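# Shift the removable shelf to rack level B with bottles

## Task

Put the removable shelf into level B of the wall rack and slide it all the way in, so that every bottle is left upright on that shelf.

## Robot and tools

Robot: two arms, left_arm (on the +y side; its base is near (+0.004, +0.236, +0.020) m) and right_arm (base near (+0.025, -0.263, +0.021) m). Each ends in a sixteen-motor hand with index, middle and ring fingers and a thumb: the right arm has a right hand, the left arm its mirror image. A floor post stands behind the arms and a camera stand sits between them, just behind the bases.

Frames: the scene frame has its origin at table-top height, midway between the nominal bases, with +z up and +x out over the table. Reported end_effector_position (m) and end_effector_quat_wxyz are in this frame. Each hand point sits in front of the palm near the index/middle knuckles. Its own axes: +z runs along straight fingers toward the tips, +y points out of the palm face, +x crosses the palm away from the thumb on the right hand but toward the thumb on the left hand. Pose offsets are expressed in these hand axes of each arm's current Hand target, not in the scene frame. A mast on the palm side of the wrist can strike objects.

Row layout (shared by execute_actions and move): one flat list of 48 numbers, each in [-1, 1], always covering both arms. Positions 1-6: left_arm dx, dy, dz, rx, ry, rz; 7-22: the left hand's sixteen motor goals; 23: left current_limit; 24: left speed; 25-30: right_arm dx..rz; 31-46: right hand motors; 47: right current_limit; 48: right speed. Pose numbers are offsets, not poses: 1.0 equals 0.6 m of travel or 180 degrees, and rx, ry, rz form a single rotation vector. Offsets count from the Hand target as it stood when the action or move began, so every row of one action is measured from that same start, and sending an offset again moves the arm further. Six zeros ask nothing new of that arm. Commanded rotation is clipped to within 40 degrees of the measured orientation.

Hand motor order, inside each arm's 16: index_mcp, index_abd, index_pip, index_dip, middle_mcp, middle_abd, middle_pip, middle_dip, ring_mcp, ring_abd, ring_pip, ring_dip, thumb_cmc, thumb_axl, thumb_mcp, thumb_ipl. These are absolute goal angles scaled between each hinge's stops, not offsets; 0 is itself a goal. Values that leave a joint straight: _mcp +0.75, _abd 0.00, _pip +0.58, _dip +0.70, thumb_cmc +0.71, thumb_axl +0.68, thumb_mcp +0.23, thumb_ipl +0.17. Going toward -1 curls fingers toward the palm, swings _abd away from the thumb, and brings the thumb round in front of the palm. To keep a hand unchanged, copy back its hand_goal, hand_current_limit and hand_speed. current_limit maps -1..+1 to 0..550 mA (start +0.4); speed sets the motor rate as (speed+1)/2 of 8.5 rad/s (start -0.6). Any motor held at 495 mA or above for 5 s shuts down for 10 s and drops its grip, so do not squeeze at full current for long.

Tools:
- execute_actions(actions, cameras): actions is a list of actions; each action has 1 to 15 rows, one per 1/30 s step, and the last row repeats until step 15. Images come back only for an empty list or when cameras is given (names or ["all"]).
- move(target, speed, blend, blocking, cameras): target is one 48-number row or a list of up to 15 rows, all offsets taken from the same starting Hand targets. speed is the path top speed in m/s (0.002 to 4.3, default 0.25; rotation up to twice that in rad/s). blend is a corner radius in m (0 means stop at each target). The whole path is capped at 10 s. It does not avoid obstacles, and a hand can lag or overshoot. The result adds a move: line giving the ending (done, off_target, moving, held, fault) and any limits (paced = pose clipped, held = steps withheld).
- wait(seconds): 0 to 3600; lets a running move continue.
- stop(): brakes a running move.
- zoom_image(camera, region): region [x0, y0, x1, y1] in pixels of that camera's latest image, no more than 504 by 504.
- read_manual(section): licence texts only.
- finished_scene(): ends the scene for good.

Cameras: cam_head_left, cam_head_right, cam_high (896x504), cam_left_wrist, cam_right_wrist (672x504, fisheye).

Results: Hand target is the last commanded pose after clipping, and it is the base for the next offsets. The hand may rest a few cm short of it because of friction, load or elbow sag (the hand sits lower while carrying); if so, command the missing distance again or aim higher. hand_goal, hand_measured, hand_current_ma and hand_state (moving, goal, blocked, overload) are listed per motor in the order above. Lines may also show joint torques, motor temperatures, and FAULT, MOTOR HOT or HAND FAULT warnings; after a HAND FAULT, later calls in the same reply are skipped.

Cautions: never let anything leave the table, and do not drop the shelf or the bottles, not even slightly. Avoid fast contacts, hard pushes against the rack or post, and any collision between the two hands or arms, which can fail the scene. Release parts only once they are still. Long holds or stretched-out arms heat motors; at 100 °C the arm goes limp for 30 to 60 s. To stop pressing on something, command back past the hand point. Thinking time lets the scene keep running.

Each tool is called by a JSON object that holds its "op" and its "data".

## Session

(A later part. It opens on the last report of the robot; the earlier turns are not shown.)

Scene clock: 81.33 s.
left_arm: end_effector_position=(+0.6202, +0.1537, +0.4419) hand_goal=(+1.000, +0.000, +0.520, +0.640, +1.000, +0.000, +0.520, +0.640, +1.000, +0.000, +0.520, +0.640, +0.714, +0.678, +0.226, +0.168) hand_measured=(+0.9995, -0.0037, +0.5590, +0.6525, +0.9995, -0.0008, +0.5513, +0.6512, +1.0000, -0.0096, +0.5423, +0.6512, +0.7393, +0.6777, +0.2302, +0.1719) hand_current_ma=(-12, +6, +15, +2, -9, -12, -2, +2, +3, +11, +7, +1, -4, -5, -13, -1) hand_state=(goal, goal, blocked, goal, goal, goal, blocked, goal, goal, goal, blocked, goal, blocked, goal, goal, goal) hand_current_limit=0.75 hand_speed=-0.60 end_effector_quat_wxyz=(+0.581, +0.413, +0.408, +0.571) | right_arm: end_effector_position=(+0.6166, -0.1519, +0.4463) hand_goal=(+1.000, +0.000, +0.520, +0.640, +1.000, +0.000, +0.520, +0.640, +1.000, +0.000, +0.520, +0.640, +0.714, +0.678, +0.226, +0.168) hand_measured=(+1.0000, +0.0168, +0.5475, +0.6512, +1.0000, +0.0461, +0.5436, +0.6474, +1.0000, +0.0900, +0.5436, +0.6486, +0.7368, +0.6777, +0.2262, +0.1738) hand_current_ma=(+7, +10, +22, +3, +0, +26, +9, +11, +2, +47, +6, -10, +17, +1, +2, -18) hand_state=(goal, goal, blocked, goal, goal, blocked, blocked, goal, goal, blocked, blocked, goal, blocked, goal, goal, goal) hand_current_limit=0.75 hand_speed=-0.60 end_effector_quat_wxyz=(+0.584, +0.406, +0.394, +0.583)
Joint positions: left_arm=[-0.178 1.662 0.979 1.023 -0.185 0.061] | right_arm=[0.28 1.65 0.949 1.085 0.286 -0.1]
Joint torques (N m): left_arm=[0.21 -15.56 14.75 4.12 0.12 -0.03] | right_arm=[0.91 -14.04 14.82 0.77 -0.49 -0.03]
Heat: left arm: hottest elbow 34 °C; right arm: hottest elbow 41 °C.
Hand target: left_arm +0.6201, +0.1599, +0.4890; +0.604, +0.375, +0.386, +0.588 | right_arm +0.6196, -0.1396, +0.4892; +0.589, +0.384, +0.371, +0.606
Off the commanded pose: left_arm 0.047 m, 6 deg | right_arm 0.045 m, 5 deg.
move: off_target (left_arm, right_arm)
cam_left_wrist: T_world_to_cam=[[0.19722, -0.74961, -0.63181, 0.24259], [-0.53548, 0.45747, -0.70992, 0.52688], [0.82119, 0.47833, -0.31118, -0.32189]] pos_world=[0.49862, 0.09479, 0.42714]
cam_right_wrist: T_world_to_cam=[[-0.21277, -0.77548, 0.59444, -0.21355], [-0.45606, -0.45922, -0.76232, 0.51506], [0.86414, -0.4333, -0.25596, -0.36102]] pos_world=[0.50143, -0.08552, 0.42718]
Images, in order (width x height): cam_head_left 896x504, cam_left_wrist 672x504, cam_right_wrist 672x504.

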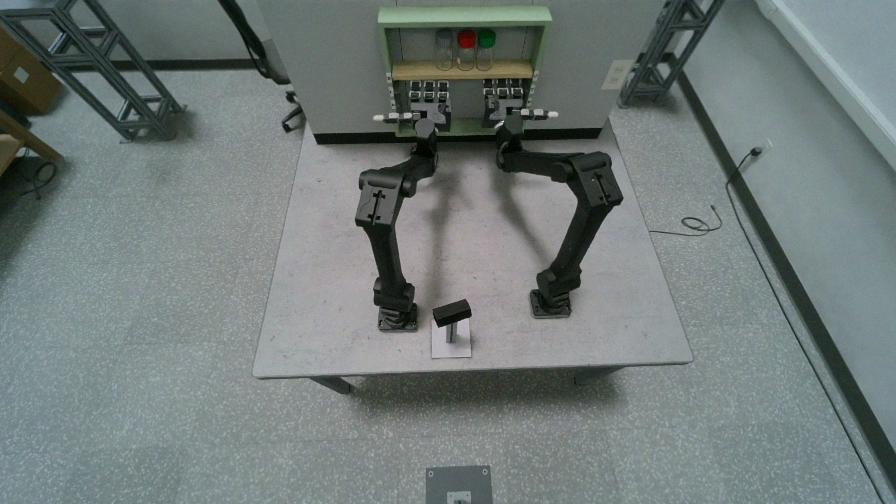

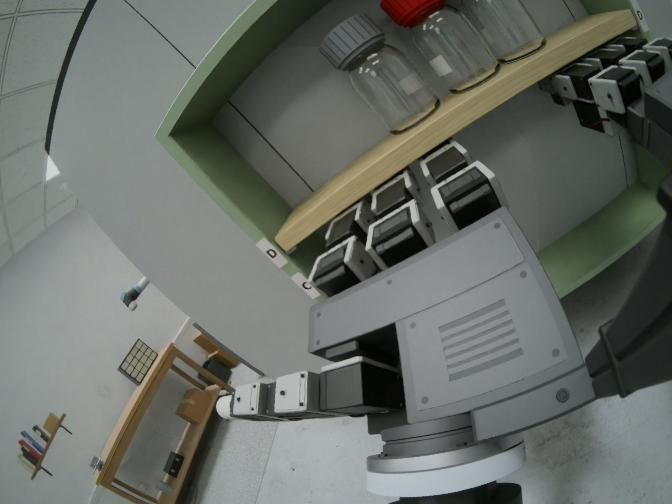

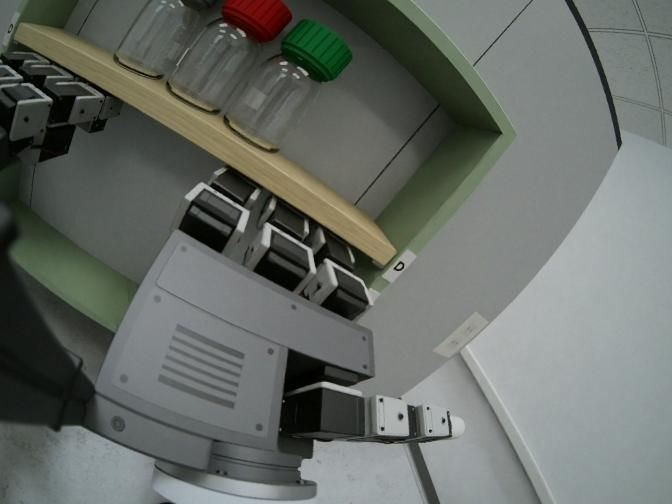

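{"op": "move", "data": {"target": [[0,0,0,0,0,0,1,0,0.52,0.64,1,0,0.52,0.64,1,0,0.52,0.64,0.714,0.678,0.226,0.168,0.75,-0.6,0.0,-0.030,-0.014,0.01,0,0,1,0,0.52,0.64,1,0,0.52,0.64,1,0,0.52,0.64,0.714,0.678,0.226,0.168,0.75,-0.6]], "speed": 0.03, "cameras": ["cam_left_wrist", "cam_right_wrist"]}}

{"op": "zoom_image", "data": {"camera": "cam_left_wrist", "region": [530, 0, 670, 120]}}

Scene clock: 83.07 s.
left_arm: end_effector_position=(+0.6202, +0.1537, +0.4419) hand_goal=(+1.000, +0.000, +0.520, +0.640, +1.000, +0.000, +0.520, +0.640, +1.000, +0.000, +0.520, +0.640, +0.714, +0.678, +0.226, +0.168) hand_measured=(+1.0000, -0.0037, +0.5577, +0.6525, +1.0000, -0.0023, +0.5526, +0.6499, +0.9995, -0.0096, +0.5423, +0.6525, +0.7393, +0.6767, +0.2302, +0.1719) hand_current_ma=(-7, +9, +13, +5, -20, -11, +7, -1, +0, +14, +10, +4, -6, -14, -23, +6) hand_state=(goal, goal, blocked, goal, goal, goal, blocked, goal, goal, goal, blocked, goal, blocked, goal, goal, goal) hand_current_limit=0.75 hand_speed=-0.60 end_effector_quat_wxyz=(+0.581, +0.413, +0.408, +0.571) | right_arm: end_effector_position=(+0.6164, -0.1516, +0.4462) hand_goal=(+1.000, +0.000, +0.520, +0.640, +1.000, +0.000, +0.520, +0.640, +1.000, +0.000, +0.520, +0.640, +0.714, +0.678, +0.226, +0.168) hand_measured=(+0.9995, +0.0168, +0.5475, +0.6525, +1.0000, +0.0476, +0.5449, +0.6474, +1.0000, +0.0915, +0.5449, +0.6474, +0.7368, +0.6767, +0.2262, +0.1738) hand_current_ma=(-4, +14, +22, +11, +8, +26, +10, +4, +1, +51, -1, -6, +12, -7, -2, +6) hand_state=(goal, goal, blocked, goal, goal, blocked, blocked, goal, goal, blocked, blocked, goal, blocked, goal, goal, goal) hand_current_limit=0.75 hand_speed=-0.60 end_effector_quat_wxyz=(+0.584, +0.407, +0.393, +0.582)
Joint positions: left_arm=[-0.178 1.662 0.979 1.023 -0.185 0.061] | right_arm=[0.282 1.65 0.949 1.085 0.29 -0.1]
Joint torques (N m): left_arm=[0.03 -15.44 14.78 4.14 0.13 -0.02] | right_arm=[0.73 -13.27 12.82 0.9 -0.43 0.03]
Heat: left arm: hottest elbow 34 °C; right arm: hottest elbow 41 °C.
Hand target: left_arm +0.6201, +0.1599, +0.4890; +0.604, +0.375, +0.386, +0.588 | right_arm +0.6198, -0.1390, +0.4693; +0.583, +0.393, +0.381, +0.600
Off the commanded pose: left_arm 0.047 m, 6 deg | right_arm 0.027 m, 3 deg.
move: off_target (right_arm)
cam_left_wrist: T_world_to_cam=[[0.19722, -0.74961, -0.63181, 0.24259], [-0.53548, 0.45747, -0.70992, 0.52688], [0.82119, 0.47833, -0.31118, -0.32189]] pos_world=[0.49862, 0.09479, 0.42714]
cam_right_wrist: T_world_to_cam=[[-0.21433, -0.77597, 0.59325, -0.21193], [-0.45747, -0.45688, -0.76288, 0.5165], [0.86301, -0.43489, -0.25705, -0.35975]] pos_world=[0.50133, -0.08492, 0.42728]

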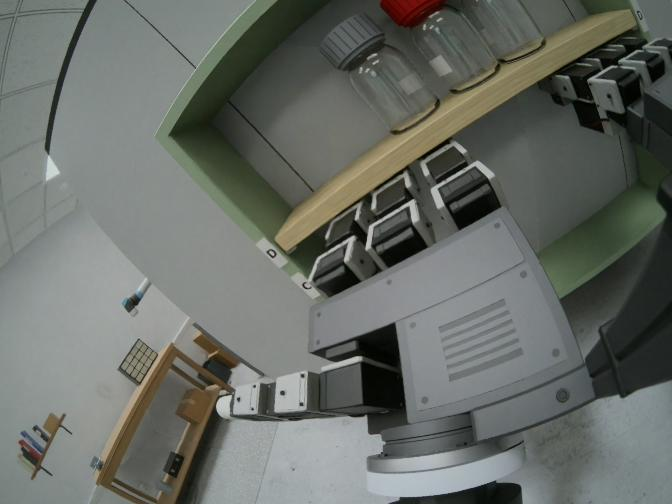

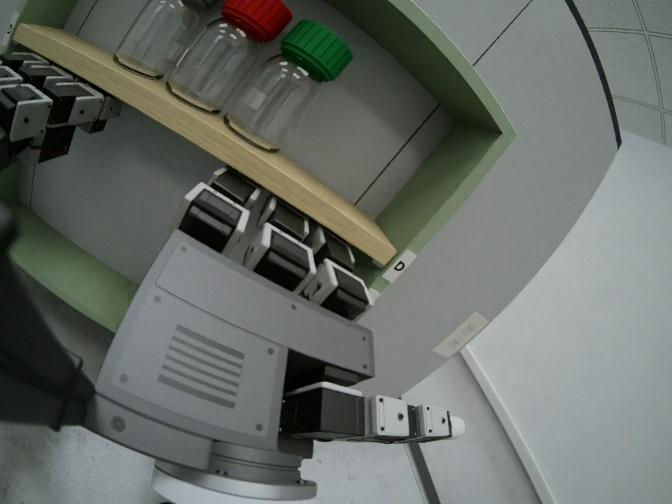

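Scaled by 3.600 from the camera's image (finer frame: 960x720).

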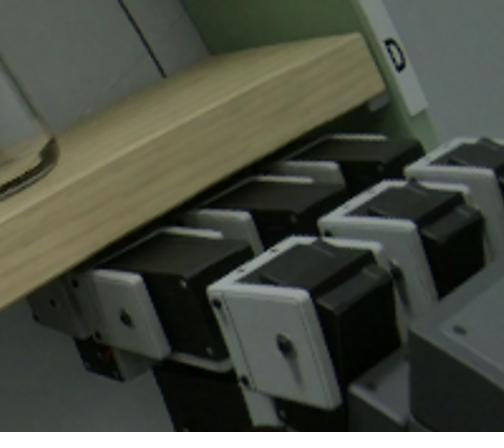

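{"op": "move", "data": {"target": [[0,0,0,0,0,0,1,0,0.52,0.64,1,0,0.52,0.64,1,0,0.52,0.64,0.714,0.678,0.226,0.168,0.75,-0.6,0.0,-0.023,-0.010,0.0,0,0,1,0,0.52,0.64,1,0,0.52,0.64,1,0,0.52,0.64,0.714,0.678,0.226,0.168,0.75,-0.6]], "speed": 0.03, "cameras": []}}

Scene clock: 84.47 s.
left_arm: end_effector_position=(+0.6202, +0.1537, +0.4419) hand_goal=(+1.000, +0.000, +0.520, +0.640, +1.000, +0.000, +0.520, +0.640, +1.000, +0.000, +0.520, +0.640, +0.714, +0.678, +0.226, +0.168) hand_measured=(+0.9995, -0.0037, +0.5590, +0.6525, +0.9995, -0.0008, +0.5513, +0.6499, +0.9995, -0.0096, +0.5436, +0.6512, +0.7393, +0.6777, +0.2302, +0.1710) hand_current_ma=(-4, -8, +15, +8, -12, -11, +3, -3, +0, +14, -7, +6, -1, +1, -11, +1) hand_state=(goal, goal, blocked, goal, goal, goal, blocked, goal, goal, goal, blocked, goal, blocked, goal, goal, goal) hand_current_limit=0.75 hand_speed=-0.60 end_effector_quat_wxyz=(+0.581, +0.413, +0.408, +0.571) | right_arm: end_effector_position=(+0.6156, -0.1511, +0.4436) hand_goal=(+1.000, +0.000, +0.520, +0.640, +1.000, +0.000, +0.520, +0.640, +1.000, +0.000, +0.520, +0.640, +0.714, +0.678, +0.226, +0.168) hand_measured=(+0.9995, +0.0168, +0.5475, +0.6525, +0.9995, +0.0534, +0.5436, +0.6448, +1.0000, +0.0974, +0.5449, +0.6474, +0.7368, +0.6777, +0.2262, +0.1738) hand_current_ma=(+0, +12, +12, +8, -4, +25, +5, -1, -2, +55, +4, -1, +0, -8, +9, -12) hand_state=(goal, goal, blocked, goal, goal, blocked, blocked, goal, goal, blocked, blocked, goal, blocked, goal, goal, goal) hand_current_limit=0.75 hand_speed=-0.60 end_effector_quat_wxyz=(+0.585, +0.405, +0.388, +0.585)
Joint positions: left_arm=[-0.178 1.662 0.979 1.023 -0.185 0.061] | right_arm=[0.283 1.662 0.949 1.111 0.292 -0.1]
Joint torques (N m): left_arm=[0.09 -15.68 14.79 4.11 0.12 -0.02] | right_arm=[0.56 -11.75 11.78 1.36 -0.45 0.02]
Heat: left arm: hottest elbow 34 °C; right arm: hottest elbow 41 °C.
Hand target: left_arm +0.6201, +0.1599, +0.4890; +0.604, +0.375, +0.386, +0.588 | right_arm +0.6198, -0.1384, +0.4543; +0.583, +0.393, +0.381, +0.600
Off the commanded pose: left_arm 0.047 m, 6 deg | right_arm 0.017 m, 2 deg.
move: off_target (right_arm)

{"op": "move", "data": {"target": [[0,0,0,0,0,0,1,0,0.52,0.64,1,0,0.52,0.64,1,0,0.52,0.64,0.714,0.678,0.226,0.168,0.75,-0.6,0.0,-0.038,-0.017,0.0,0,0,1,0,0.52,0.64,1,0,0.52,0.64,1,0,0.52,0.64,0.714,0.678,0.226,0.168,0.75,-0.6]], "speed": 0.05, "cameras": []}}

Scene clock: 88.53 s.
left_arm: end_effector_position=(+0.6202, +0.1537, +0.4419) hand_goal=(+1.000, +0.000, +0.520, +0.640, +1.000, +0.000, +0.520, +0.640, +1.000, +0.000, +0.520, +0.640, +0.714, +0.678, +0.226, +0.168) hand_measured=(+0.9995, -0.0037, +0.5590, +0.6525, +0.9995, -0.0008, +0.5513, +0.6499, +1.0000, -0.0096, +0.5423, +0.6512, +0.7393, +0.6777, +0.2302, +0.1719) hand_current_ma=(+2, +3, +4, -2, -9, -9, +3, +2, -14, +7, +9, -15, +3, -10, -20, +10) hand_state=(goal, goal, blocked, goal, goal, goal, blocked, goal, goal, goal, blocked, goal, blocked, goal, goal, goal) hand_current_limit=0.75 hand_speed=-0.60 end_effector_quat_wxyz=(+0.581, +0.413, +0.408, +0.571) | right_arm: end_effector_position=(+0.6140, -0.1510, +0.4337) hand_goal=(+1.000, +0.000, +0.520, +0.640, +1.000, +0.000, +0.520, +0.640, +1.000, +0.000, +0.520, +0.640, +0.714, +0.678, +0.226, +0.168) hand_measured=(+0.9995, +0.0168, +0.5218, +0.6423, +1.0000, +0.0593, +0.5167, +0.6372, +0.9995, +0.1047, +0.5218, +0.6410, +0.7368, +0.6777, +0.2262, +0.1738) hand_current_ma=(+4, +5, -3, +10, +4, +33, -10, +7, -14, +52, -10, -18, +17, -11, +14, +0) hand_state=(goal, goal, goal, goal, goal, blocked, goal, goal, goal, blocked, goal, goal, blocked, goal, goal, goal) hand_current_limit=0.75 hand_speed=-0.60 end_effector_quat_wxyz=(+0.590, +0.398, +0.375, +0.594)
Joint positions: left_arm=[-0.178 1.662 0.979 1.023 -0.185 0.061] | right_arm=[0.285 1.703 0.949 1.187 0.294 -0.1]
Joint torques (N m): left_arm=[0.03 -15.74 14.79 4.11 0.13 -0.03] | right_arm=[0.85 -11.99 9.83 1.11 -0.51 0.03]
Heat: left arm: hottest shoulder 34 °C; right arm: hottest elbow 41 °C.
Hand target: left_arm +0.6201, +0.1599, +0.4890; +0.604, +0.375, +0.386, +0.588 | right_arm +0.6196, -0.1378, +0.4292; +0.583, +0.393, +0.381, +0.600
Off the commanded pose: left_arm 0.047 m, 6 deg | right_arm 0.015 m, 1 deg.
move: off_target (right_arm)

{"op": "move", "data": {"target": [[0,0,0,0,0,0,1,0,0.52,0.64,1,0,0.52,0.64,1,0,0.52,0.64,0.714,0.678,0.226,0.168,0.75,-0.6,0.0,-0.038,-0.017,0.0,0,0,1,0,0.52,0.64,1,0,0.52,0.64,1,0,0.52,0.64,0.714,0.678,0.226,0.168,0.75,-0.6]], "speed": 0.08, "cameras": ["cam_left_wrist","cam_right_wrist","cam_head_left"]}}

{"op": "zoom_image", "data": {"camera": "cam_left_wrist", "region": [530, 0, 670, 120]}}

{"op": "zoom_image", "data": {"camera": "cam_head_left", "region": [380, 50, 560, 150]}}

Scene clock: 90.23 s.
left_arm: end_effector_position=(+0.6202, +0.1537, +0.4419) hand_goal=(+1.000, +0.000, +0.520, +0.640, +1.000, +0.000, +0.520, +0.640, +1.000, +0.000, +0.520, +0.640, +0.714, +0.678, +0.226, +0.168) hand_measured=(+1.0000, -0.0037, +0.5577, +0.6525, +1.0000, -0.0008, +0.5513, +0.6499, +0.9995, -0.0096, +0.5423, +0.6512, +0.7393, +0.6777, +0.2302, +0.1719) hand_current_ma=(-12, -8, +14, +7, -16, -14, +1, +1, +0, +1, +15, -3, -8, +7, -9, -2) hand_state=(goal, goal, blocked, goal, goal, goal, blocked, goal, goal, goal, blocked, goal, blocked, goal, goal, goal) hand_current_limit=0.75 hand_speed=-0.60 end_effector_quat_wxyz=(+0.581, +0.413, +0.408, +0.571) | right_arm: end_effector_position=(+0.6132, -0.1482, +0.4195) hand_goal=(+1.000, +0.000, +0.520, +0.640, +1.000, +0.000, +0.520, +0.640, +1.000, +0.000, +0.520, +0.640, +0.714, +0.678, +0.226, +0.168) hand_measured=(+0.9922, +0.0256, +0.5013, +0.6283, +0.9922, +0.0593, +0.5025, +0.6308, +0.9971, +0.1018, +0.5077, +0.6321, +0.7368, +0.6777, +0.2262, +0.1738) hand_current_ma=(+3, +14, -13, -3, +3, +39, -15, -5, -12, +52, -7, -6, +8, -3, +7, -5) hand_state=(goal, blocked, goal, goal, goal, blocked, goal, goal, goal, blocked, goal, goal, blocked, goal, goal, goal) hand_current_limit=0.75 hand_speed=-0.60 end_effector_quat_wxyz=(+0.591, +0.392, +0.366, +0.602)
Joint positions: left_arm=[-0.178 1.662 0.979 1.023 -0.185 0.061] | right_arm=[0.29 1.751 0.949 1.261 0.294 -0.1]
Joint torques (N m): left_arm=[0.09 -15.74 14.82 4.11 0.13 -0.03] | right_arm=[0.56 -11.81 8.09 0.88 -0.49 0.05]
Heat: left arm: hottest elbow 35 °C; right arm: hottest elbow 41 °C.
Hand target: left_arm +0.6201, +0.1599, +0.4890; +0.604, +0.375, +0.386, +0.588 | right_arm +0.6194, -0.1372, +0.4043; +0.583, +0.393, +0.381, +0.600
Off the commanded pose: left_arm 0.047 m, 6 deg | right_arm 0.020 m, 2 deg.
move: off_target (right_arm)
cam_left_wrist: T_world_to_cam=[[0.19722, -0.74961, -0.63181, 0.24259], [-0.53548, 0.45747, -0.70992, 0.52688], [0.82119, 0.47833, -0.31118, -0.32189]] pos_world=[0.49862, 0.09479, 0.42714]
cam_right_wrist: T_world_to_cam=[[-0.25147, -0.7904, 0.55859, -0.15898], [-0.40006, -0.44065, -0.80361, 0.48056], [0.88132, -0.42555, -0.2054, -0.39389]] pos_world=[0.49942, -0.08152, 0.39408]
Images, in order (width x height): cam_head_left 896x504, cam_left_wrist 672x504, cam_right_wrist 672x504.

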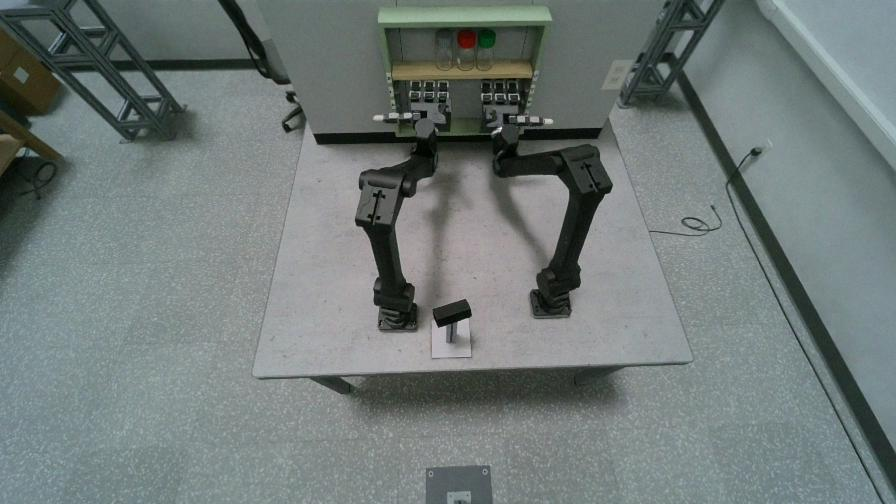

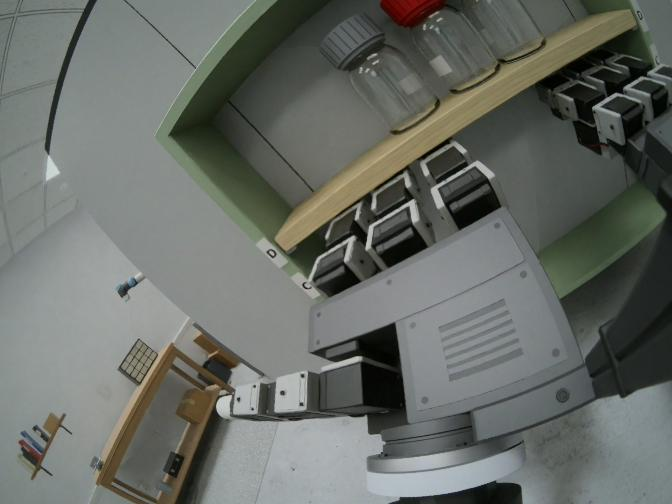

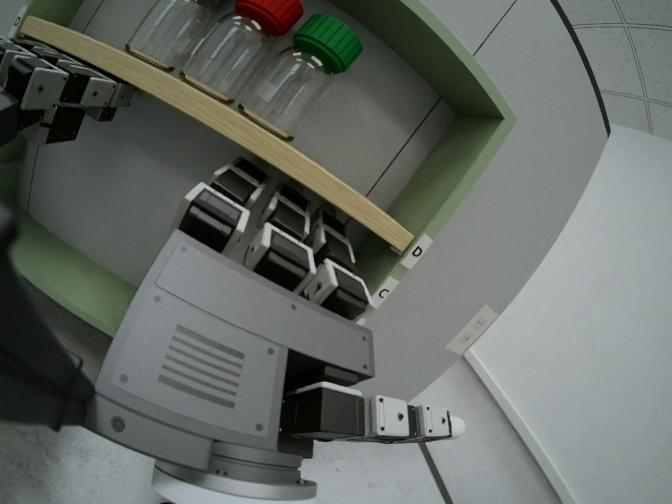

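Scaled by 3.600 from the camera's image (finer frame: 960x720).

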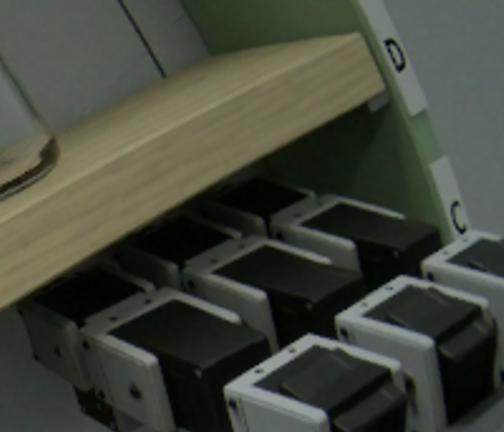

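Scaled by 2.800.

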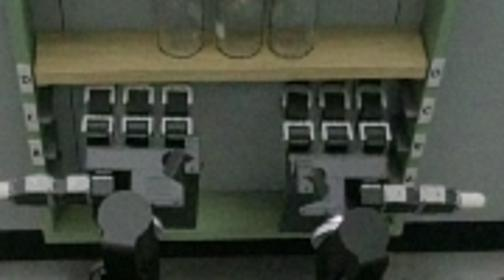

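{"op": "move", "data": {"target": [[0,0,0,0,0,0,1,0,0.52,0.64,1,0,0.52,0.64,1,0,0.52,0.64,0.714,0.678,0.226,0.168,0.75,-0.6,-0.01,-0.03,-0.06,0.01,0,0,1,0,0.52,0.64,1,0,0.52,0.64,1,0,0.52,0.64,0.714,0.678,0.226,0.168,0.75,-0.6]], "speed": 0.08, "cameras": ["cam_left_wrist"]}}

{"op": "zoom_image", "data": {"camera": "cam_left_wrist", "region": [530, 0, 670, 120]}}

Scene clock: 92.17 s.
left_arm: end_effector_position=(+0.6202, +0.1537, +0.4419) hand_goal=(+1.000, +0.000, +0.520, +0.640, +1.000, +0.000, +0.520, +0.640, +1.000, +0.000, +0.520, +0.640, +0.714, +0.678, +0.226, +0.168) hand_measured=(+1.0000, -0.0037, +0.5590, +0.6525, +0.9995, -0.0023, +0.5513, +0.6499, +1.0000, -0.0096, +0.5423, +0.6512, +0.7393, +0.6777, +0.2302, +0.1710) hand_current_ma=(-4, +9, -3, -6, -8, -15, -1, +8, -5, +13, +4, -19, +0, +2, -21, +8) hand_state=(goal, goal, blocked, goal, goal, goal, blocked, goal, goal, goal, blocked, goal, blocked, goal, goal, goal) hand_current_limit=0.75 hand_speed=-0.60 end_effector_quat_wxyz=(+0.581, +0.413, +0.408, +0.571) | right_arm: end_effector_position=(+0.5959, -0.1445, +0.3734) hand_goal=(+1.000, +0.000, +0.520, +0.640, +1.000, +0.000, +0.520, +0.640, +1.000, +0.000, +0.520, +0.640, +0.714, +0.678, +0.226, +0.168) hand_measured=(+0.9995, +0.0168, +0.5179, +0.6334, +0.9995, +0.0139, +0.5192, +0.6372, +1.0000, +0.0183, +0.5205, +0.6397, +0.7368, +0.6777, +0.2262, +0.1738) hand_current_ma=(-7, +2, +7, +5, +0, +10, -11, +6, -2, +10, -7, -9, +6, -2, -1, -15) hand_state=(goal, goal, goal, goal, goal, goal, goal, goal, goal, goal, goal, goal, blocked, goal, goal, goal) hand_current_limit=0.75 hand_speed=-0.60 end_effector_quat_wxyz=(+0.578, +0.404, +0.396, +0.588)
Joint positions: left_arm=[-0.178 1.662 0.979 1.023 -0.185 0.061] | right_arm=[0.305 1.77 0.845 1.312 0.295 -0.1]
Joint torques (N m): left_arm=[0.15 -15.62 14.76 4.11 0.13 -0.02] | right_arm=[-0.26 -12.75 7.08 1.59 0 0.07]
Heat: left arm: hottest elbow 35 °C; right arm: hottest elbow 41 °C.
Hand target: left_arm +0.6201, +0.1599, +0.4890; +0.604, +0.375, +0.386, +0.588 | right_arm +0.5936, -0.1425, +0.3733; +0.577, +0.402, +0.390, +0.594
Off the commanded pose: left_arm 0.047 m, 6 deg | right_arm 0.003 m, 1 deg.
move: done
cam_left_wrist: T_world_to_cam=[[0.19722, -0.74961, -0.63181, 0.24259], [-0.53548, 0.45747, -0.70992, 0.52688], [0.82119, 0.47833, -0.31118, -0.32189]] pos_world=[0.49862, 0.09479, 0.42714]

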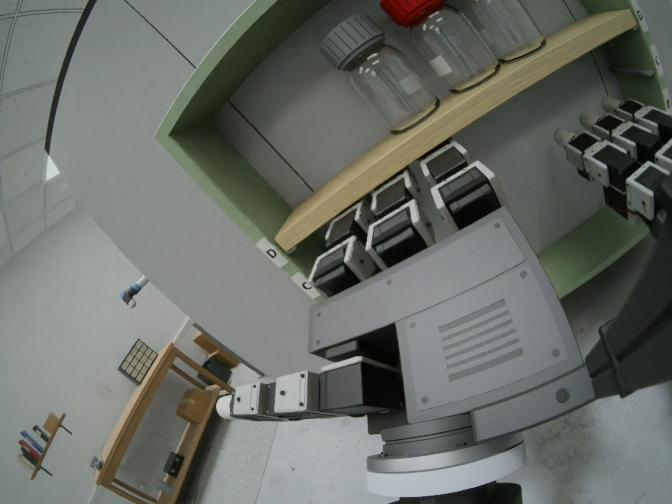

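Scaled by 3.600 from the camera's image (finer frame: 960x720).

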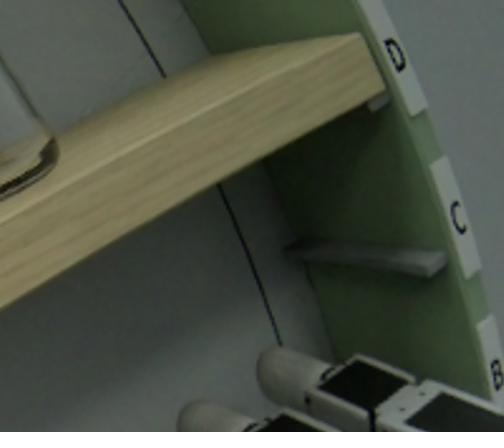

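{"op": "move", "data": {"target": [[0,0,0,0,0,0,1,0,0.52,0.64,1,0,0.52,0.64,1,0,0.52,0.64,0.714,0.678,0.226,0.168,0.75,-0.6,-0.003,0.0915,0.0853,-0.003,0,0,1,0,0.52,0.64,1,0,0.52,0.64,1,0,0.52,0.64,0.714,0.678,0.226,0.168,0.75,-0.6]], "speed": 0.08, "cameras": ["cam_left_wrist"]}}

{"op": "zoom_image", "data": {"camera": "cam_left_wrist", "region": [530, 0, 670, 120]}}

Scene clock: 95.00 s.
left_arm: end_effector_position=(+0.6202, +0.1537, +0.4419) hand_goal=(+1.000, +0.000, +0.520, +0.640, +1.000, +0.000, +0.520, +0.640, +1.000, +0.000, +0.520, +0.640, +0.714, +0.678, +0.226, +0.168) hand_measured=(+0.9995, -0.0037, +0.5590, +0.6525, +1.0000, -0.0008, +0.5513, +0.6512, +1.0000, -0.0096, +0.5436, +0.6525, +0.7393, +0.6777, +0.2311, +0.1710) hand_current_ma=(-7, +4, -5, -14, -8, -12, +5, +9, -2, -1, +2, +8, -6, -4, -7, -3) hand_state=(goal, goal, blocked, goal, goal, goal, blocked, goal, goal, goal, blocked, goal, blocked, goal, goal, goal) hand_current_limit=0.75 hand_speed=-0.60 end_effector_quat_wxyz=(+0.581, +0.413, +0.408, +0.571) | right_arm: end_effector_position=(+0.6176, -0.1426, +0.4142) hand_goal=(+1.000, +0.000, +0.520, +0.640, +1.000, +0.000, +0.520, +0.640, +1.000, +0.000, +0.520, +0.640, +0.714, +0.678, +0.226, +0.168) hand_measured=(+1.0000, +0.0153, +0.5192, +0.6321, +0.9995, +0.0139, +0.5192, +0.6372, +0.9995, +0.0183, +0.5192, +0.6385, +0.7368, +0.6777, +0.2262, +0.1738) hand_current_ma=(+8, +16, +1, +1, +15, +11, -9, +10, -4, +8, -1, -11, +6, -1, +6, +2) hand_state=(goal, goal, goal, goal, goal, goal, goal, goal, goal, goal, goal, goal, blocked, goal, goal, goal) hand_current_limit=0.75 hand_speed=-0.60 end_effector_quat_wxyz=(+0.573, +0.408, +0.410, +0.581)
Joint positions: left_arm=[-0.178 1.662 0.979 1.023 -0.185 0.061] | right_arm=[0.293 1.694 0.918 1.127 0.278 -0.096]
Joint torques (N m): left_arm=[0.09 -15.62 14.8 4.1 0.13 -0.02] | right_arm=[-0.97 -14.45 12.1 0.92 -0.31 0.08]
Heat: left arm: hottest elbow 35 °C; right arm: hottest elbow 41 °C.
Hand target: left_arm +0.6201, +0.1599, +0.4890; +0.604, +0.375, +0.386, +0.588 | right_arm +0.6208, -0.1460, +0.4432; +0.579, +0.400, +0.387, +0.596
Off the commanded pose: left_arm 0.047 m, 6 deg | right_arm 0.029 m, 3 deg.
move: off_target (right_arm)
cam_left_wrist: T_world_to_cam=[[0.19722, -0.74961, -0.63181, 0.24259], [-0.53548, 0.45747, -0.70992, 0.52688], [0.82119, 0.47833, -0.31118, -0.32189]] pos_world=[0.49862, 0.09479, 0.42714]

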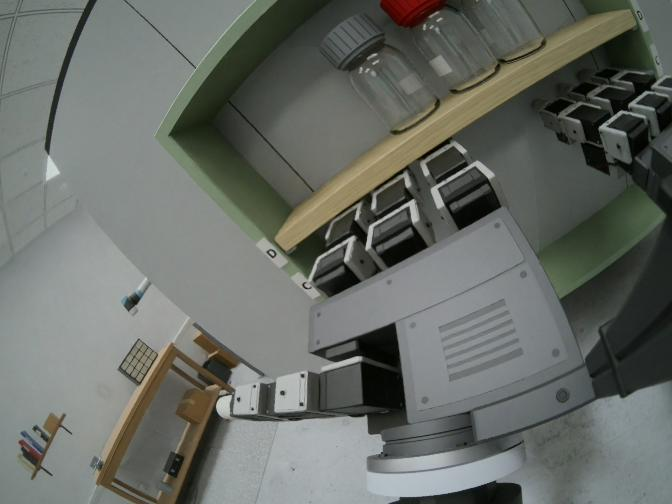

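Scaled by 3.600 from the camera's image (finer frame: 960x720).

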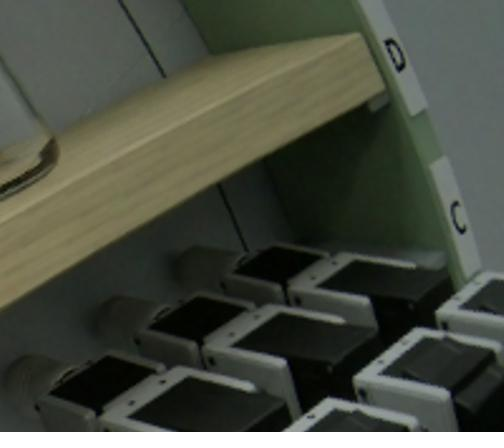

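{"op": "move", "data": {"target": [[0,0,0,0,0,0,1,0,0.52,0.64,1,0,0.52,0.64,1,0,0.52,0.64,0.714,0.678,0.226,0.168,0.75,-0.6,0,0.046,0.019,-0.003,0,0,1,0,0.52,0.64,1,0,0.52,0.64,1,0,0.52,0.64,0.714,0.678,0.226,0.168,0.75,-0.6]], "speed": 0.05, "cameras": ["cam_left_wrist","cam_right_wrist"]}}

{"op": "zoom_image", "data": {"camera": "cam_left_wrist", "region": [530, 0, 670, 120]}}

Scene clock: 96.80 s.
left_arm: end_effector_position=(+0.6202, +0.1537, +0.4419) hand_goal=(+1.000, +0.000, +0.520, +0.640, +1.000, +0.000, +0.520, +0.640, +1.000, +0.000, +0.520, +0.640, +0.714, +0.678, +0.226, +0.168) hand_measured=(+1.0000, -0.0037, +0.5590, +0.6525, +1.0000, -0.0008, +0.5526, +0.6499, +1.0000, -0.0096, +0.5423, +0.6512, +0.7393, +0.6777, +0.2302, +0.1710) hand_current_ma=(-1, +9, +8, +2, -21, -21, +7, +10, -10, +8, -7, +5, -15, +6, -9, -6) hand_state=(goal, goal, blocked, goal, goal, goal, blocked, goal, goal, goal, blocked, goal, blocked, goal, goal, goal) hand_current_limit=0.75 hand_speed=-0.60 end_effector_quat_wxyz=(+0.581, +0.413, +0.408, +0.571) | right_arm: end_effector_position=(+0.6181, -0.1429, +0.4427) hand_goal=(+1.000, +0.000, +0.520, +0.640, +1.000, +0.000, +0.520, +0.640, +1.000, +0.000, +0.520, +0.640, +0.714, +0.678, +0.226, +0.168) hand_measured=(+0.9995, +0.0168, +0.5167, +0.6308, +0.9995, +0.0153, +0.5192, +0.6372, +0.9995, +0.0183, +0.5192, +0.6397, +0.7368, +0.6777, +0.2262, +0.1738) hand_current_ma=(-8, +8, +3, -1, +3, +12, -15, +2, -10, +1, -7, -6, +12, +3, -1, -6) hand_state=(goal, goal, moving, goal, goal, goal, goal, goal, goal, goal, goal, goal, blocked, goal, goal, goal) hand_current_limit=0.75 hand_speed=-0.60 end_effector_quat_wxyz=(+0.574, +0.406, +0.407, +0.583)
Joint positions: left_arm=[-0.178 1.662 0.979 1.023 -0.185 0.061] | right_arm=[0.291 1.646 0.946 1.061 0.275 -0.096]
Joint torques (N m): left_arm=[0.15 -15.68 14.78 4.1 0.13 -0.02] | right_arm=[-1.08 -14.15 12.74 0.79 -0.32 0.07]
Heat: left arm: hottest elbow 35 °C; right arm: hottest elbow 41 °C.
Hand target: left_arm +0.6201, +0.1599, +0.4890; +0.604, +0.375, +0.386, +0.588 | right_arm +0.6208, -0.1468, +0.4732; +0.581, +0.397, +0.385, +0.598
Off the commanded pose: left_arm 0.047 m, 6 deg | right_arm 0.031 m, 3 deg.
move: off_target (right_arm)
cam_left_wrist: T_world_to_cam=[[0.19722, -0.74961, -0.63181, 0.24259], [-0.53548, 0.45747, -0.70992, 0.52688], [0.82119, 0.47833, -0.31118, -0.32189]] pos_world=[0.49862, 0.09479, 0.42714]
cam_right_wrist: T_world_to_cam=[[-0.18253, -0.77576, 0.60406, -0.22709], [-0.46186, -0.47472, -0.74922, 0.51272], [0.86797, -0.41574, -0.27164, -0.35218]] pos_world=[0.50104, -0.07918, 0.42565]

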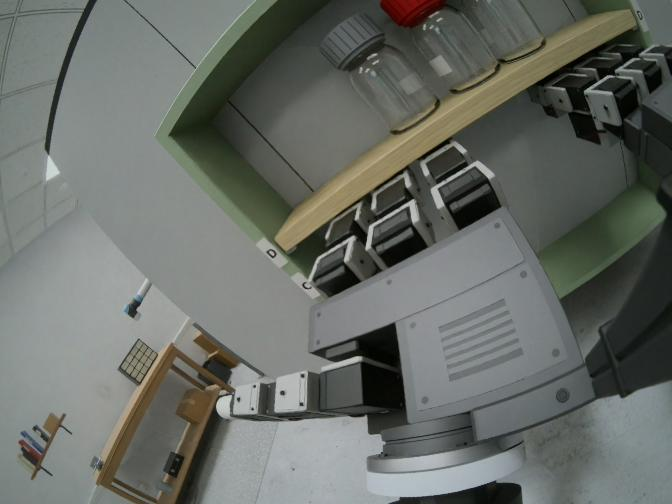

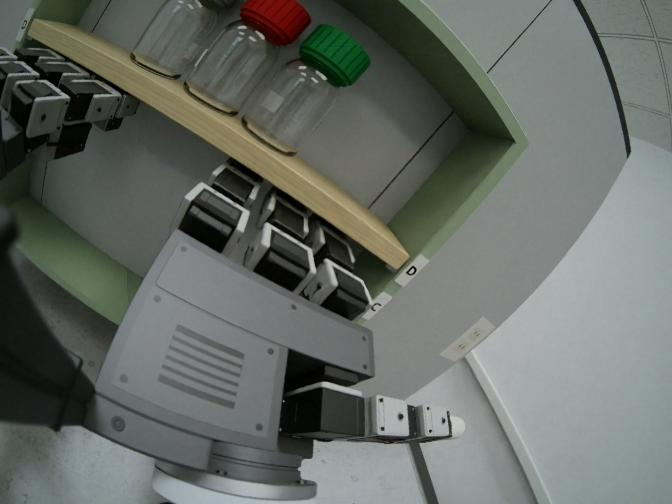

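Scaled by 3.600 from the camera's image (finer frame: 960x720).

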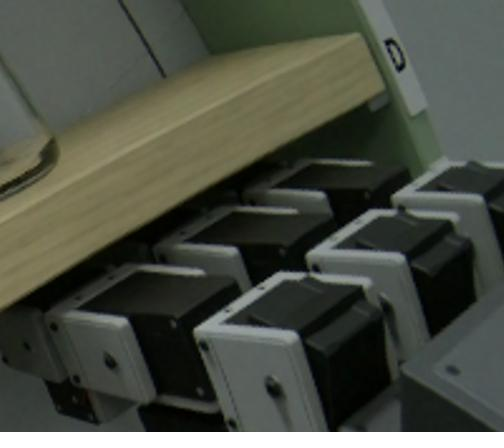

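{"op": "move", "data": {"target": [[0,0.0077,0.003,0,0,0,1,0,0.52,0.64,1,0,0.52,0.64,1,0,0.52,0.64,0.714,0.678,0.226,0.168,0.75,-0.6,0,0.0123,0.005,0,0,0,1,0,0.52,0.64,1,0,0.52,0.64,1,0,0.52,0.64,0.714,0.678,0.226,0.168,0.75,-0.6]], "speed": 0.05, "cameras": ["cam_left_wrist","cam_right_wrist"]}}

{"op": "zoom_image", "data": {"camera": "cam_left_wrist", "region": [530, 0, 670, 120]}}

{"op": "zoom_image", "data": {"camera": "cam_right_wrist", "region": [10, 0, 150, 120]}}

Scene clock: 98.20 s.
left_arm: end_effector_position=(+0.6202, +0.1537, +0.4421) hand_goal=(+1.000, +0.000, +0.520, +0.640, +1.000, +0.000, +0.520, +0.640, +1.000, +0.000, +0.520, +0.640, +0.714, +0.678, +0.226, +0.168) hand_measured=(+0.9995, -0.0037, +0.5590, +0.6525, +1.0000, -0.0008, +0.5526, +0.6499, +0.9995, -0.0096, +0.5449, +0.6512, +0.7393, +0.6767, +0.2302, +0.1719) hand_current_ma=(-7, +13, +5, -2, -2, -12, +4, +2, -10, +0, +5, -15, -10, -4, -8, +6) hand_state=(goal, goal, blocked, goal, goal, goal, blocked, goal, goal, goal, blocked, goal, blocked, goal, goal, goal) hand_current_limit=0.75 hand_speed=-0.60 end_effector_quat_wxyz=(+0.582, +0.412, +0.408, +0.571) | right_arm: end_effector_position=(+0.6187, -0.1429, +0.4454) hand_goal=(+1.000, +0.000, +0.520, +0.640, +1.000, +0.000, +0.520, +0.640, +1.000, +0.000, +0.520, +0.640, +0.714, +0.678, +0.226, +0.168) hand_measured=(+1.0000, +0.0153, +0.5244, +0.6346, +1.0000, +0.0139, +0.5192, +0.6372, +1.0000, +0.0183, +0.5192, +0.6385, +0.7381, +0.6777, +0.2262, +0.1738) hand_current_ma=(-8, +10, +0, +8, +7, +3, -9, +6, +0, +1, -2, -11, +15, -3, +0, -8) hand_state=(goal, goal, goal, goal, goal, goal, goal, goal, goal, goal, goal, goal, blocked, goal, goal, goal) hand_current_limit=0.75 hand_speed=-0.60 end_effector_quat_wxyz=(+0.573, +0.408, +0.410, +0.581)
Joint positions: left_arm=[-0.178 1.662 0.979 1.023 -0.185 0.061] | right_arm=[0.291 1.635 0.948 1.039 0.275 -0.096]
Joint torques (N m): left_arm=[0.09 -16.32 15.02 3.56 0.12 -0.02] | right_arm=[-1.03 -14.45 13.22 0.83 -0.32 0.09]
Heat: left arm: hottest elbow 35 °C; right arm: hottest elbow 41 °C.
Hand target: left_arm +0.6198, +0.1600, +0.4939; +0.604, +0.375, +0.386, +0.588 | right_arm +0.6207, -0.1471, +0.4812; +0.581, +0.397, +0.385, +0.598
Off the commanded pose: left_arm 0.052 m, 6 deg | right_arm 0.036 m, 4 deg.
move: off_target (left_arm, right_arm)
cam_left_wrist: T_world_to_cam=[[0.19749, -0.74964, -0.63169, 0.24254], [-0.53522, 0.45741, -0.71015, 0.52699], [0.8213, 0.47834, -0.31089, -0.32201]] pos_world=[0.49862, 0.09479, 0.42734]
cam_right_wrist: T_world_to_cam=[[-0.17732, -0.77399, 0.60786, -0.23341], [-0.46878, -0.47666, -0.74367, 0.5166], [0.86534, -0.41682, -0.27831, -0.34756]] pos_world=[0.50154, -0.07928, 0.42933]

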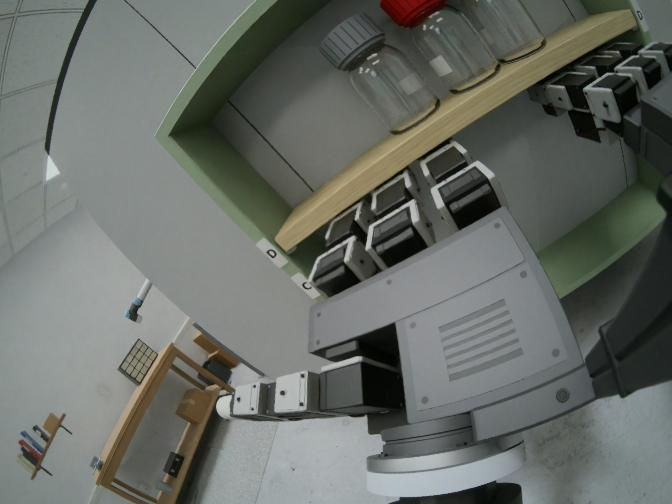

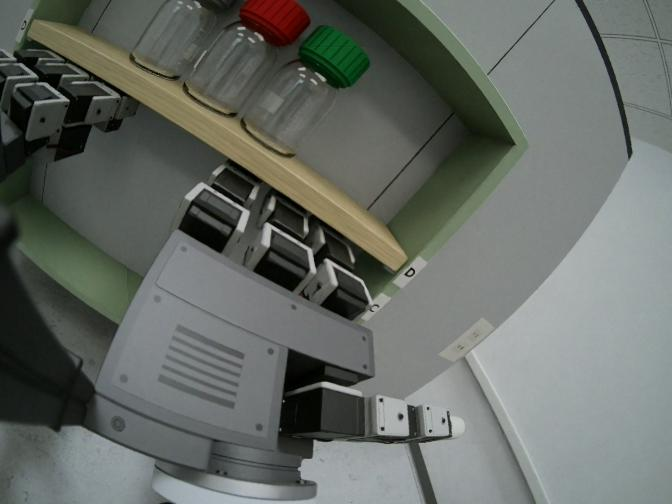

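Scaled by 3.600 from the camera's image (finer frame: 960x720).

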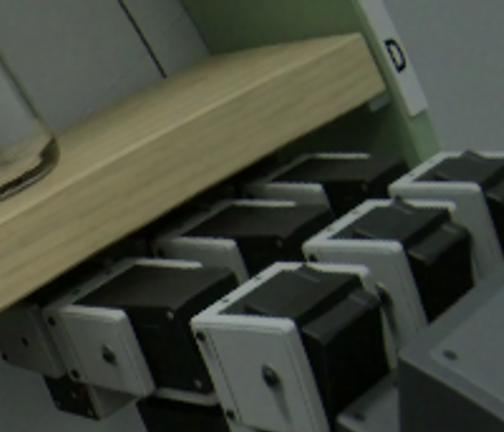

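Scaled by 3.600 from the camera's image (finer frame: 960x720).

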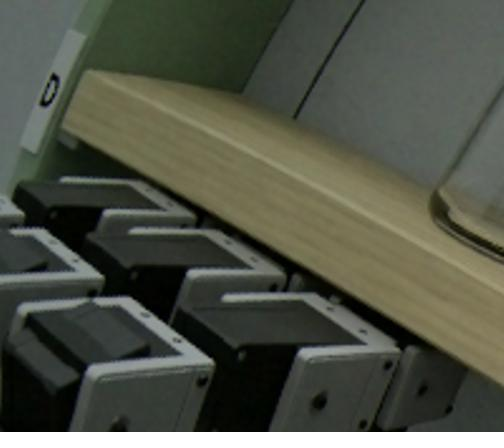

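{"op": "move", "data": {"target": [[0,0.0123,0.005,0,0,0,1,0,0.52,0.64,1,0,0.52,0.64,1,0,0.52,0.64,0.714,0.678,0.226,0.168,0.75,-0.6,0,0.0123,0.005,0,0,0,1,0,0.52,0.64,1,0,0.52,0.64,1,0,0.52,0.64,0.714,0.678,0.226,0.168,0.75,-0.6]], "speed": 0.05, "cameras": ["cam_left_wrist","cam_right_wrist"]}}

{"op": "zoom_image", "data": {"camera": "cam_left_wrist", "region": [530, 0, 670, 120]}}

{"op": "zoom_image", "data": {"camera": "cam_right_wrist", "region": [10, 0, 150, 120]}}

Scene clock: 99.47 s.
left_arm: end_effector_position=(+0.6216, +0.1534, +0.4431) hand_goal=(+1.000, +0.000, +0.520, +0.640, +1.000, +0.000, +0.520, +0.640, +1.000, +0.000, +0.520, +0.640, +0.714, +0.678, +0.226, +0.168) hand_measured=(+0.9995, -0.0037, +0.5590, +0.6525, +0.9995, -0.0008, +0.5526, +0.6499, +1.0000, -0.0096, +0.5436, +0.6525, +0.7393, +0.6777, +0.2302, +0.1710) hand_current_ma=(-5, +7, +4, +0, -9, -8, +3, -7, -12, -1, +19, -6, +9, -17, -14, -3) hand_state=(goal, goal, blocked, goal, goal, goal, blocked, goal, goal, goal, blocked, goal, blocked, goal, goal, goal) hand_current_limit=0.75 hand_speed=-0.60 end_effector_quat_wxyz=(+0.580, +0.414, +0.409, +0.570) | right_arm: end_effector_position=(+0.6191, -0.1428, +0.4494) hand_goal=(+1.000, +0.000, +0.520, +0.640, +1.000, +0.000, +0.520, +0.640, +1.000, +0.000, +0.520, +0.640, +0.714, +0.678, +0.226, +0.168) hand_measured=(+0.9995, +0.0153, +0.5372, +0.6423, +0.9995, +0.0139, +0.5231, +0.6372, +1.0000, +0.0183, +0.5192, +0.6397, +0.7368, +0.6767, +0.2262, +0.1738) hand_current_ma=(-7, +12, +19, +7, +12, +20, -9, +12, -5, +6, +0, -7, +13, +3, +6, +4) hand_state=(goal, goal, goal, goal, goal, goal, goal, goal, goal, goal, goal, goal, blocked, goal, goal, goal) hand_current_limit=0.75 hand_speed=-0.60 end_effector_quat_wxyz=(+0.572, +0.409, +0.413, +0.579)
Joint positions: left_arm=[-0.178 1.66 0.983 1.012 -0.185 0.061] | right_arm=[0.291 1.623 0.951 1.016 0.275 -0.096]
Joint torques (N m): left_arm=[0.26 -17.38 15.19 3.08 0.13 -0.02] | right_arm=[-1.08 -14.62 13.65 0.95 -0.33 0.09]
Heat: left arm: hottest elbow 35 °C; right arm: hottest elbow 41 °C.
Hand target: left_arm +0.6193, +0.1602, +0.5020; +0.604, +0.375, +0.386, +0.588 | right_arm +0.6206, -0.1471, +0.4889; +0.580, +0.397, +0.385, +0.598
Off the commanded pose: left_arm 0.059 m, 6 deg | right_arm 0.040 m, 4 deg.
move: off_target (left_arm, right_arm)
cam_left_wrist: T_world_to_cam=[[0.1944, -0.74901, -0.6334, 0.24522], [-0.53863, 0.45816, -0.70709, 0.52921], [0.81981, 0.47863, -0.31437, -0.32025]] pos_world=[0.49992, 0.09449, 0.42884]
cam_right_wrist: T_world_to_cam=[[-0.17267, -0.77249, 0.61111, -0.23969], [-0.47447, -0.47847, -0.73888, 0.52084], [0.86317, -0.41753, -0.28391, -0.34304]] pos_world=[0.50184, -0.07918, 0.43392]

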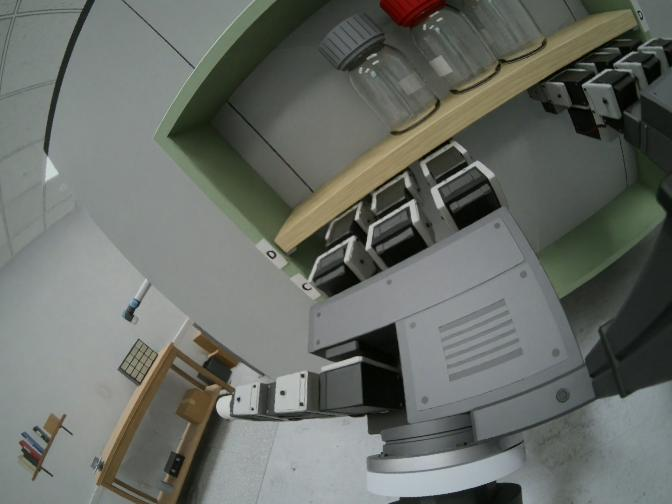

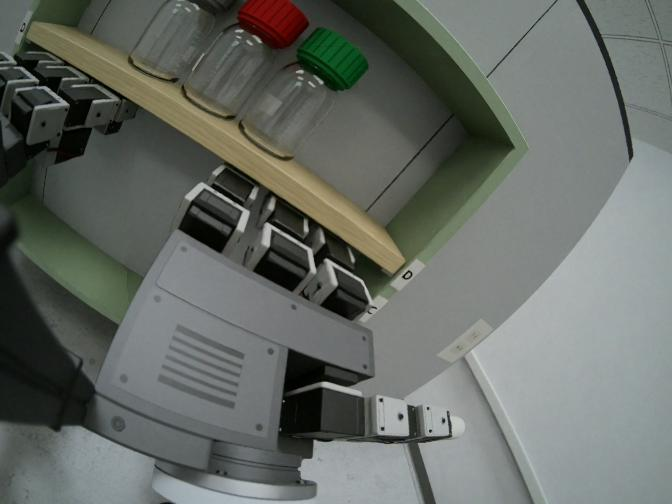

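Scaled by 3.600 from the camera's image (finer frame: 960x720).

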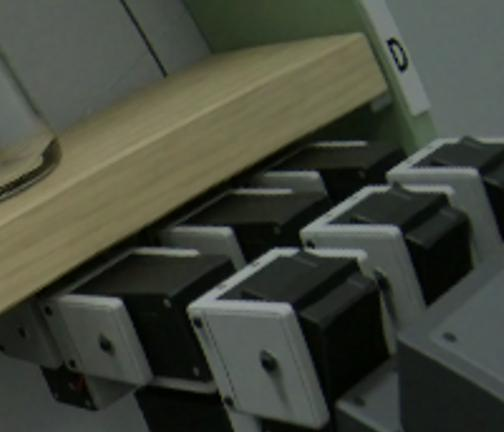

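Scaled by 3.600 from the camera's image (finer frame: 960x720).

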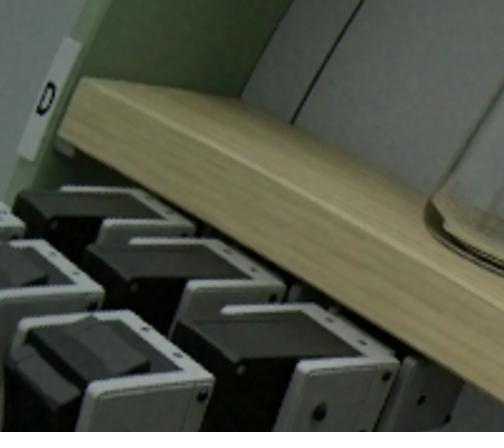

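{"op": "move", "data": {"target": [[0,0.0123,0.005,0,0,0,1,0,0.52,0.64,1,0,0.52,0.64,1,0,0.52,0.64,0.714,0.678,0.226,0.168,0.75,-0.6,0,0.0154,0.0063,0,0,0,1,0,0.52,0.64,1,0,0.52,0.64,1,0,0.52,0.64,0.714,0.678,0.226,0.168,0.75,-0.6]], "speed": 0.05, "cameras": ["cam_left_wrist","cam_right_wrist"]}}

{"op": "zoom_image", "data": {"camera": "cam_left_wrist", "region": [530, 0, 670, 120]}}

{"op": "zoom_image", "data": {"camera": "cam_right_wrist", "region": [10, 0, 150, 120]}}

Scene clock: 101.23 s.
left_arm: end_effector_position=(+0.6224, +0.1532, +0.4451) hand_goal=(+1.000, +0.000, +0.520, +0.640, +1.000, +0.000, +0.520, +0.640, +1.000, +0.000, +0.520, +0.640, +0.714, +0.678, +0.226, +0.168) hand_measured=(+0.9995, -0.0037, +0.5629, +0.6537, +1.0000, -0.0008, +0.5552, +0.6499, +1.0000, -0.0081, +0.5462, +0.6512, +0.7393, +0.6777, +0.2302, +0.1710) hand_current_ma=(-17, +4, +18, +10, -4, +4, +0, +6, -6, +13, +18, -6, -2, -2, -11, +3) hand_state=(goal, goal, blocked, goal, goal, goal, blocked, goal, goal, goal, blocked, goal, blocked, goal, goal, goal) hand_current_limit=0.75 hand_speed=-0.60 end_effector_quat_wxyz=(+0.577, +0.418, +0.411, +0.568) | right_arm: end_effector_position=(+0.6202, -0.1430, +0.4530) hand_goal=(+1.000, +0.000, +0.520, +0.640, +1.000, +0.000, +0.520, +0.640, +1.000, +0.000, +0.520, +0.640, +0.714, +0.678, +0.226, +0.168) hand_measured=(+0.9995, +0.0153, +0.5410, +0.6436, +1.0000, +0.0139, +0.5308, +0.6385, +1.0000, +0.0183, +0.5256, +0.6397, +0.7368, +0.6777, +0.2262, +0.1738) hand_current_ma=(+1, +5, +33, +7, +8, +19, -8, +7, -4, +3, +0, -12, +1, +1, +3, -5) hand_state=(goal, goal, blocked, goal, goal, goal, goal, goal, goal, goal, goal, goal, blocked, goal, goal, goal) hand_current_limit=0.75 hand_speed=-0.60 end_effector_quat_wxyz=(+0.570, +0.412, +0.417, +0.575)
Joint positions: left_arm=[-0.178 1.65 0.984 0.989 -0.185 0.061] | right_arm=[0.29 1.61 0.954 0.987 0.275 -0.096]
Joint torques (N m): left_arm=[0.15 -17.61 15.66 3.32 0.14 -0.03] | right_arm=[-0.79 -14.74 14.34 0.99 -0.35 0.09]
Heat: left arm: hottest elbow 35 °C; right arm: hottest elbow 42 °C.
Hand target: left_arm +0.6190, +0.1604, +0.5097; +0.604, +0.375, +0.386, +0.588 | right_arm +0.6205, -0.1476, +0.4990; +0.581, +0.397, +0.385, +0.598
Off the commanded pose: left_arm 0.065 m, 7 deg | right_arm 0.046 m, 5 deg.
move: off_target (left_arm, right_arm)
cam_left_wrist: T_world_to_cam=[[0.18706, -0.74745, -0.63744, 0.25231], [-0.54675, 0.45988, -0.6997, 0.5326], [0.81614, 0.4794, -0.32264, -0.31443]] pos_world=[0.50062, 0.09439, 0.43204]
cam_right_wrist: T_world_to_cam=[[-0.16581, -0.77011, 0.61599, -0.24793], [-0.48371, -0.48082, -0.73133, 0.5259], [0.85938, -0.41922, -0.29278, -0.33684]] pos_world=[0.50274, -0.07928, 0.43871]

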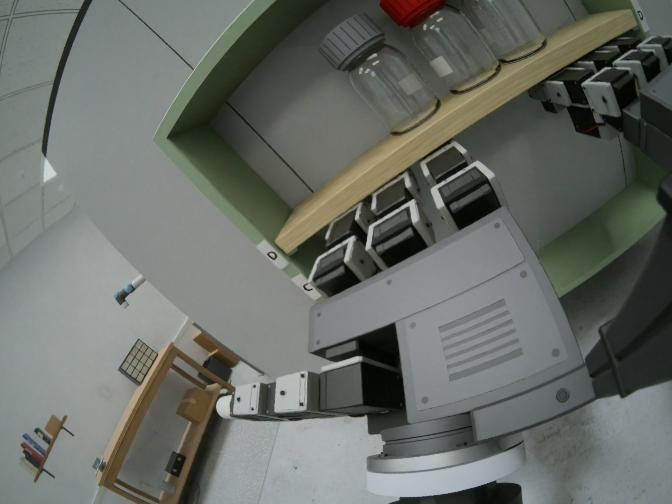

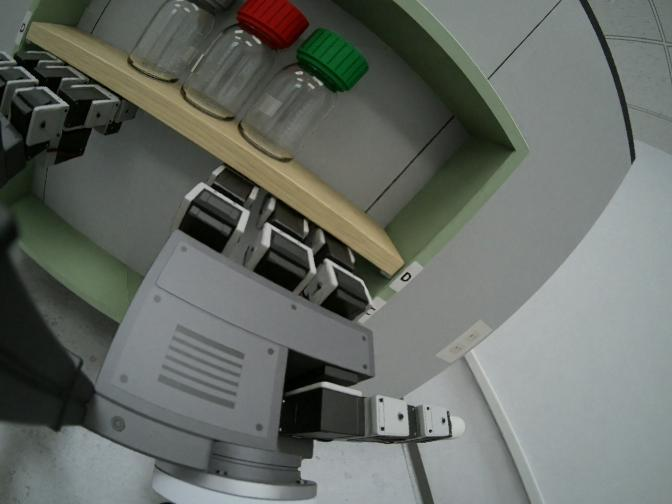

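Scaled by 3.600 from the camera's image (finer frame: 960x720).

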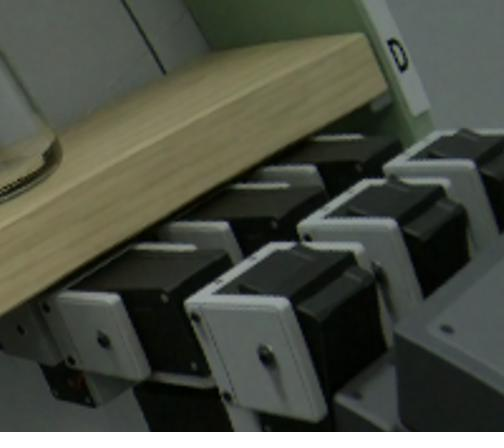

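Scaled by 3.600 from the camera's image (finer frame: 960x720).

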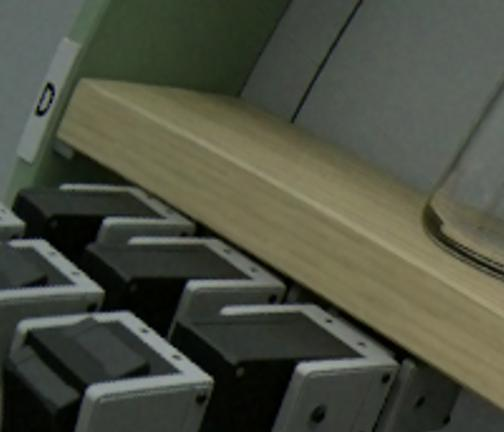

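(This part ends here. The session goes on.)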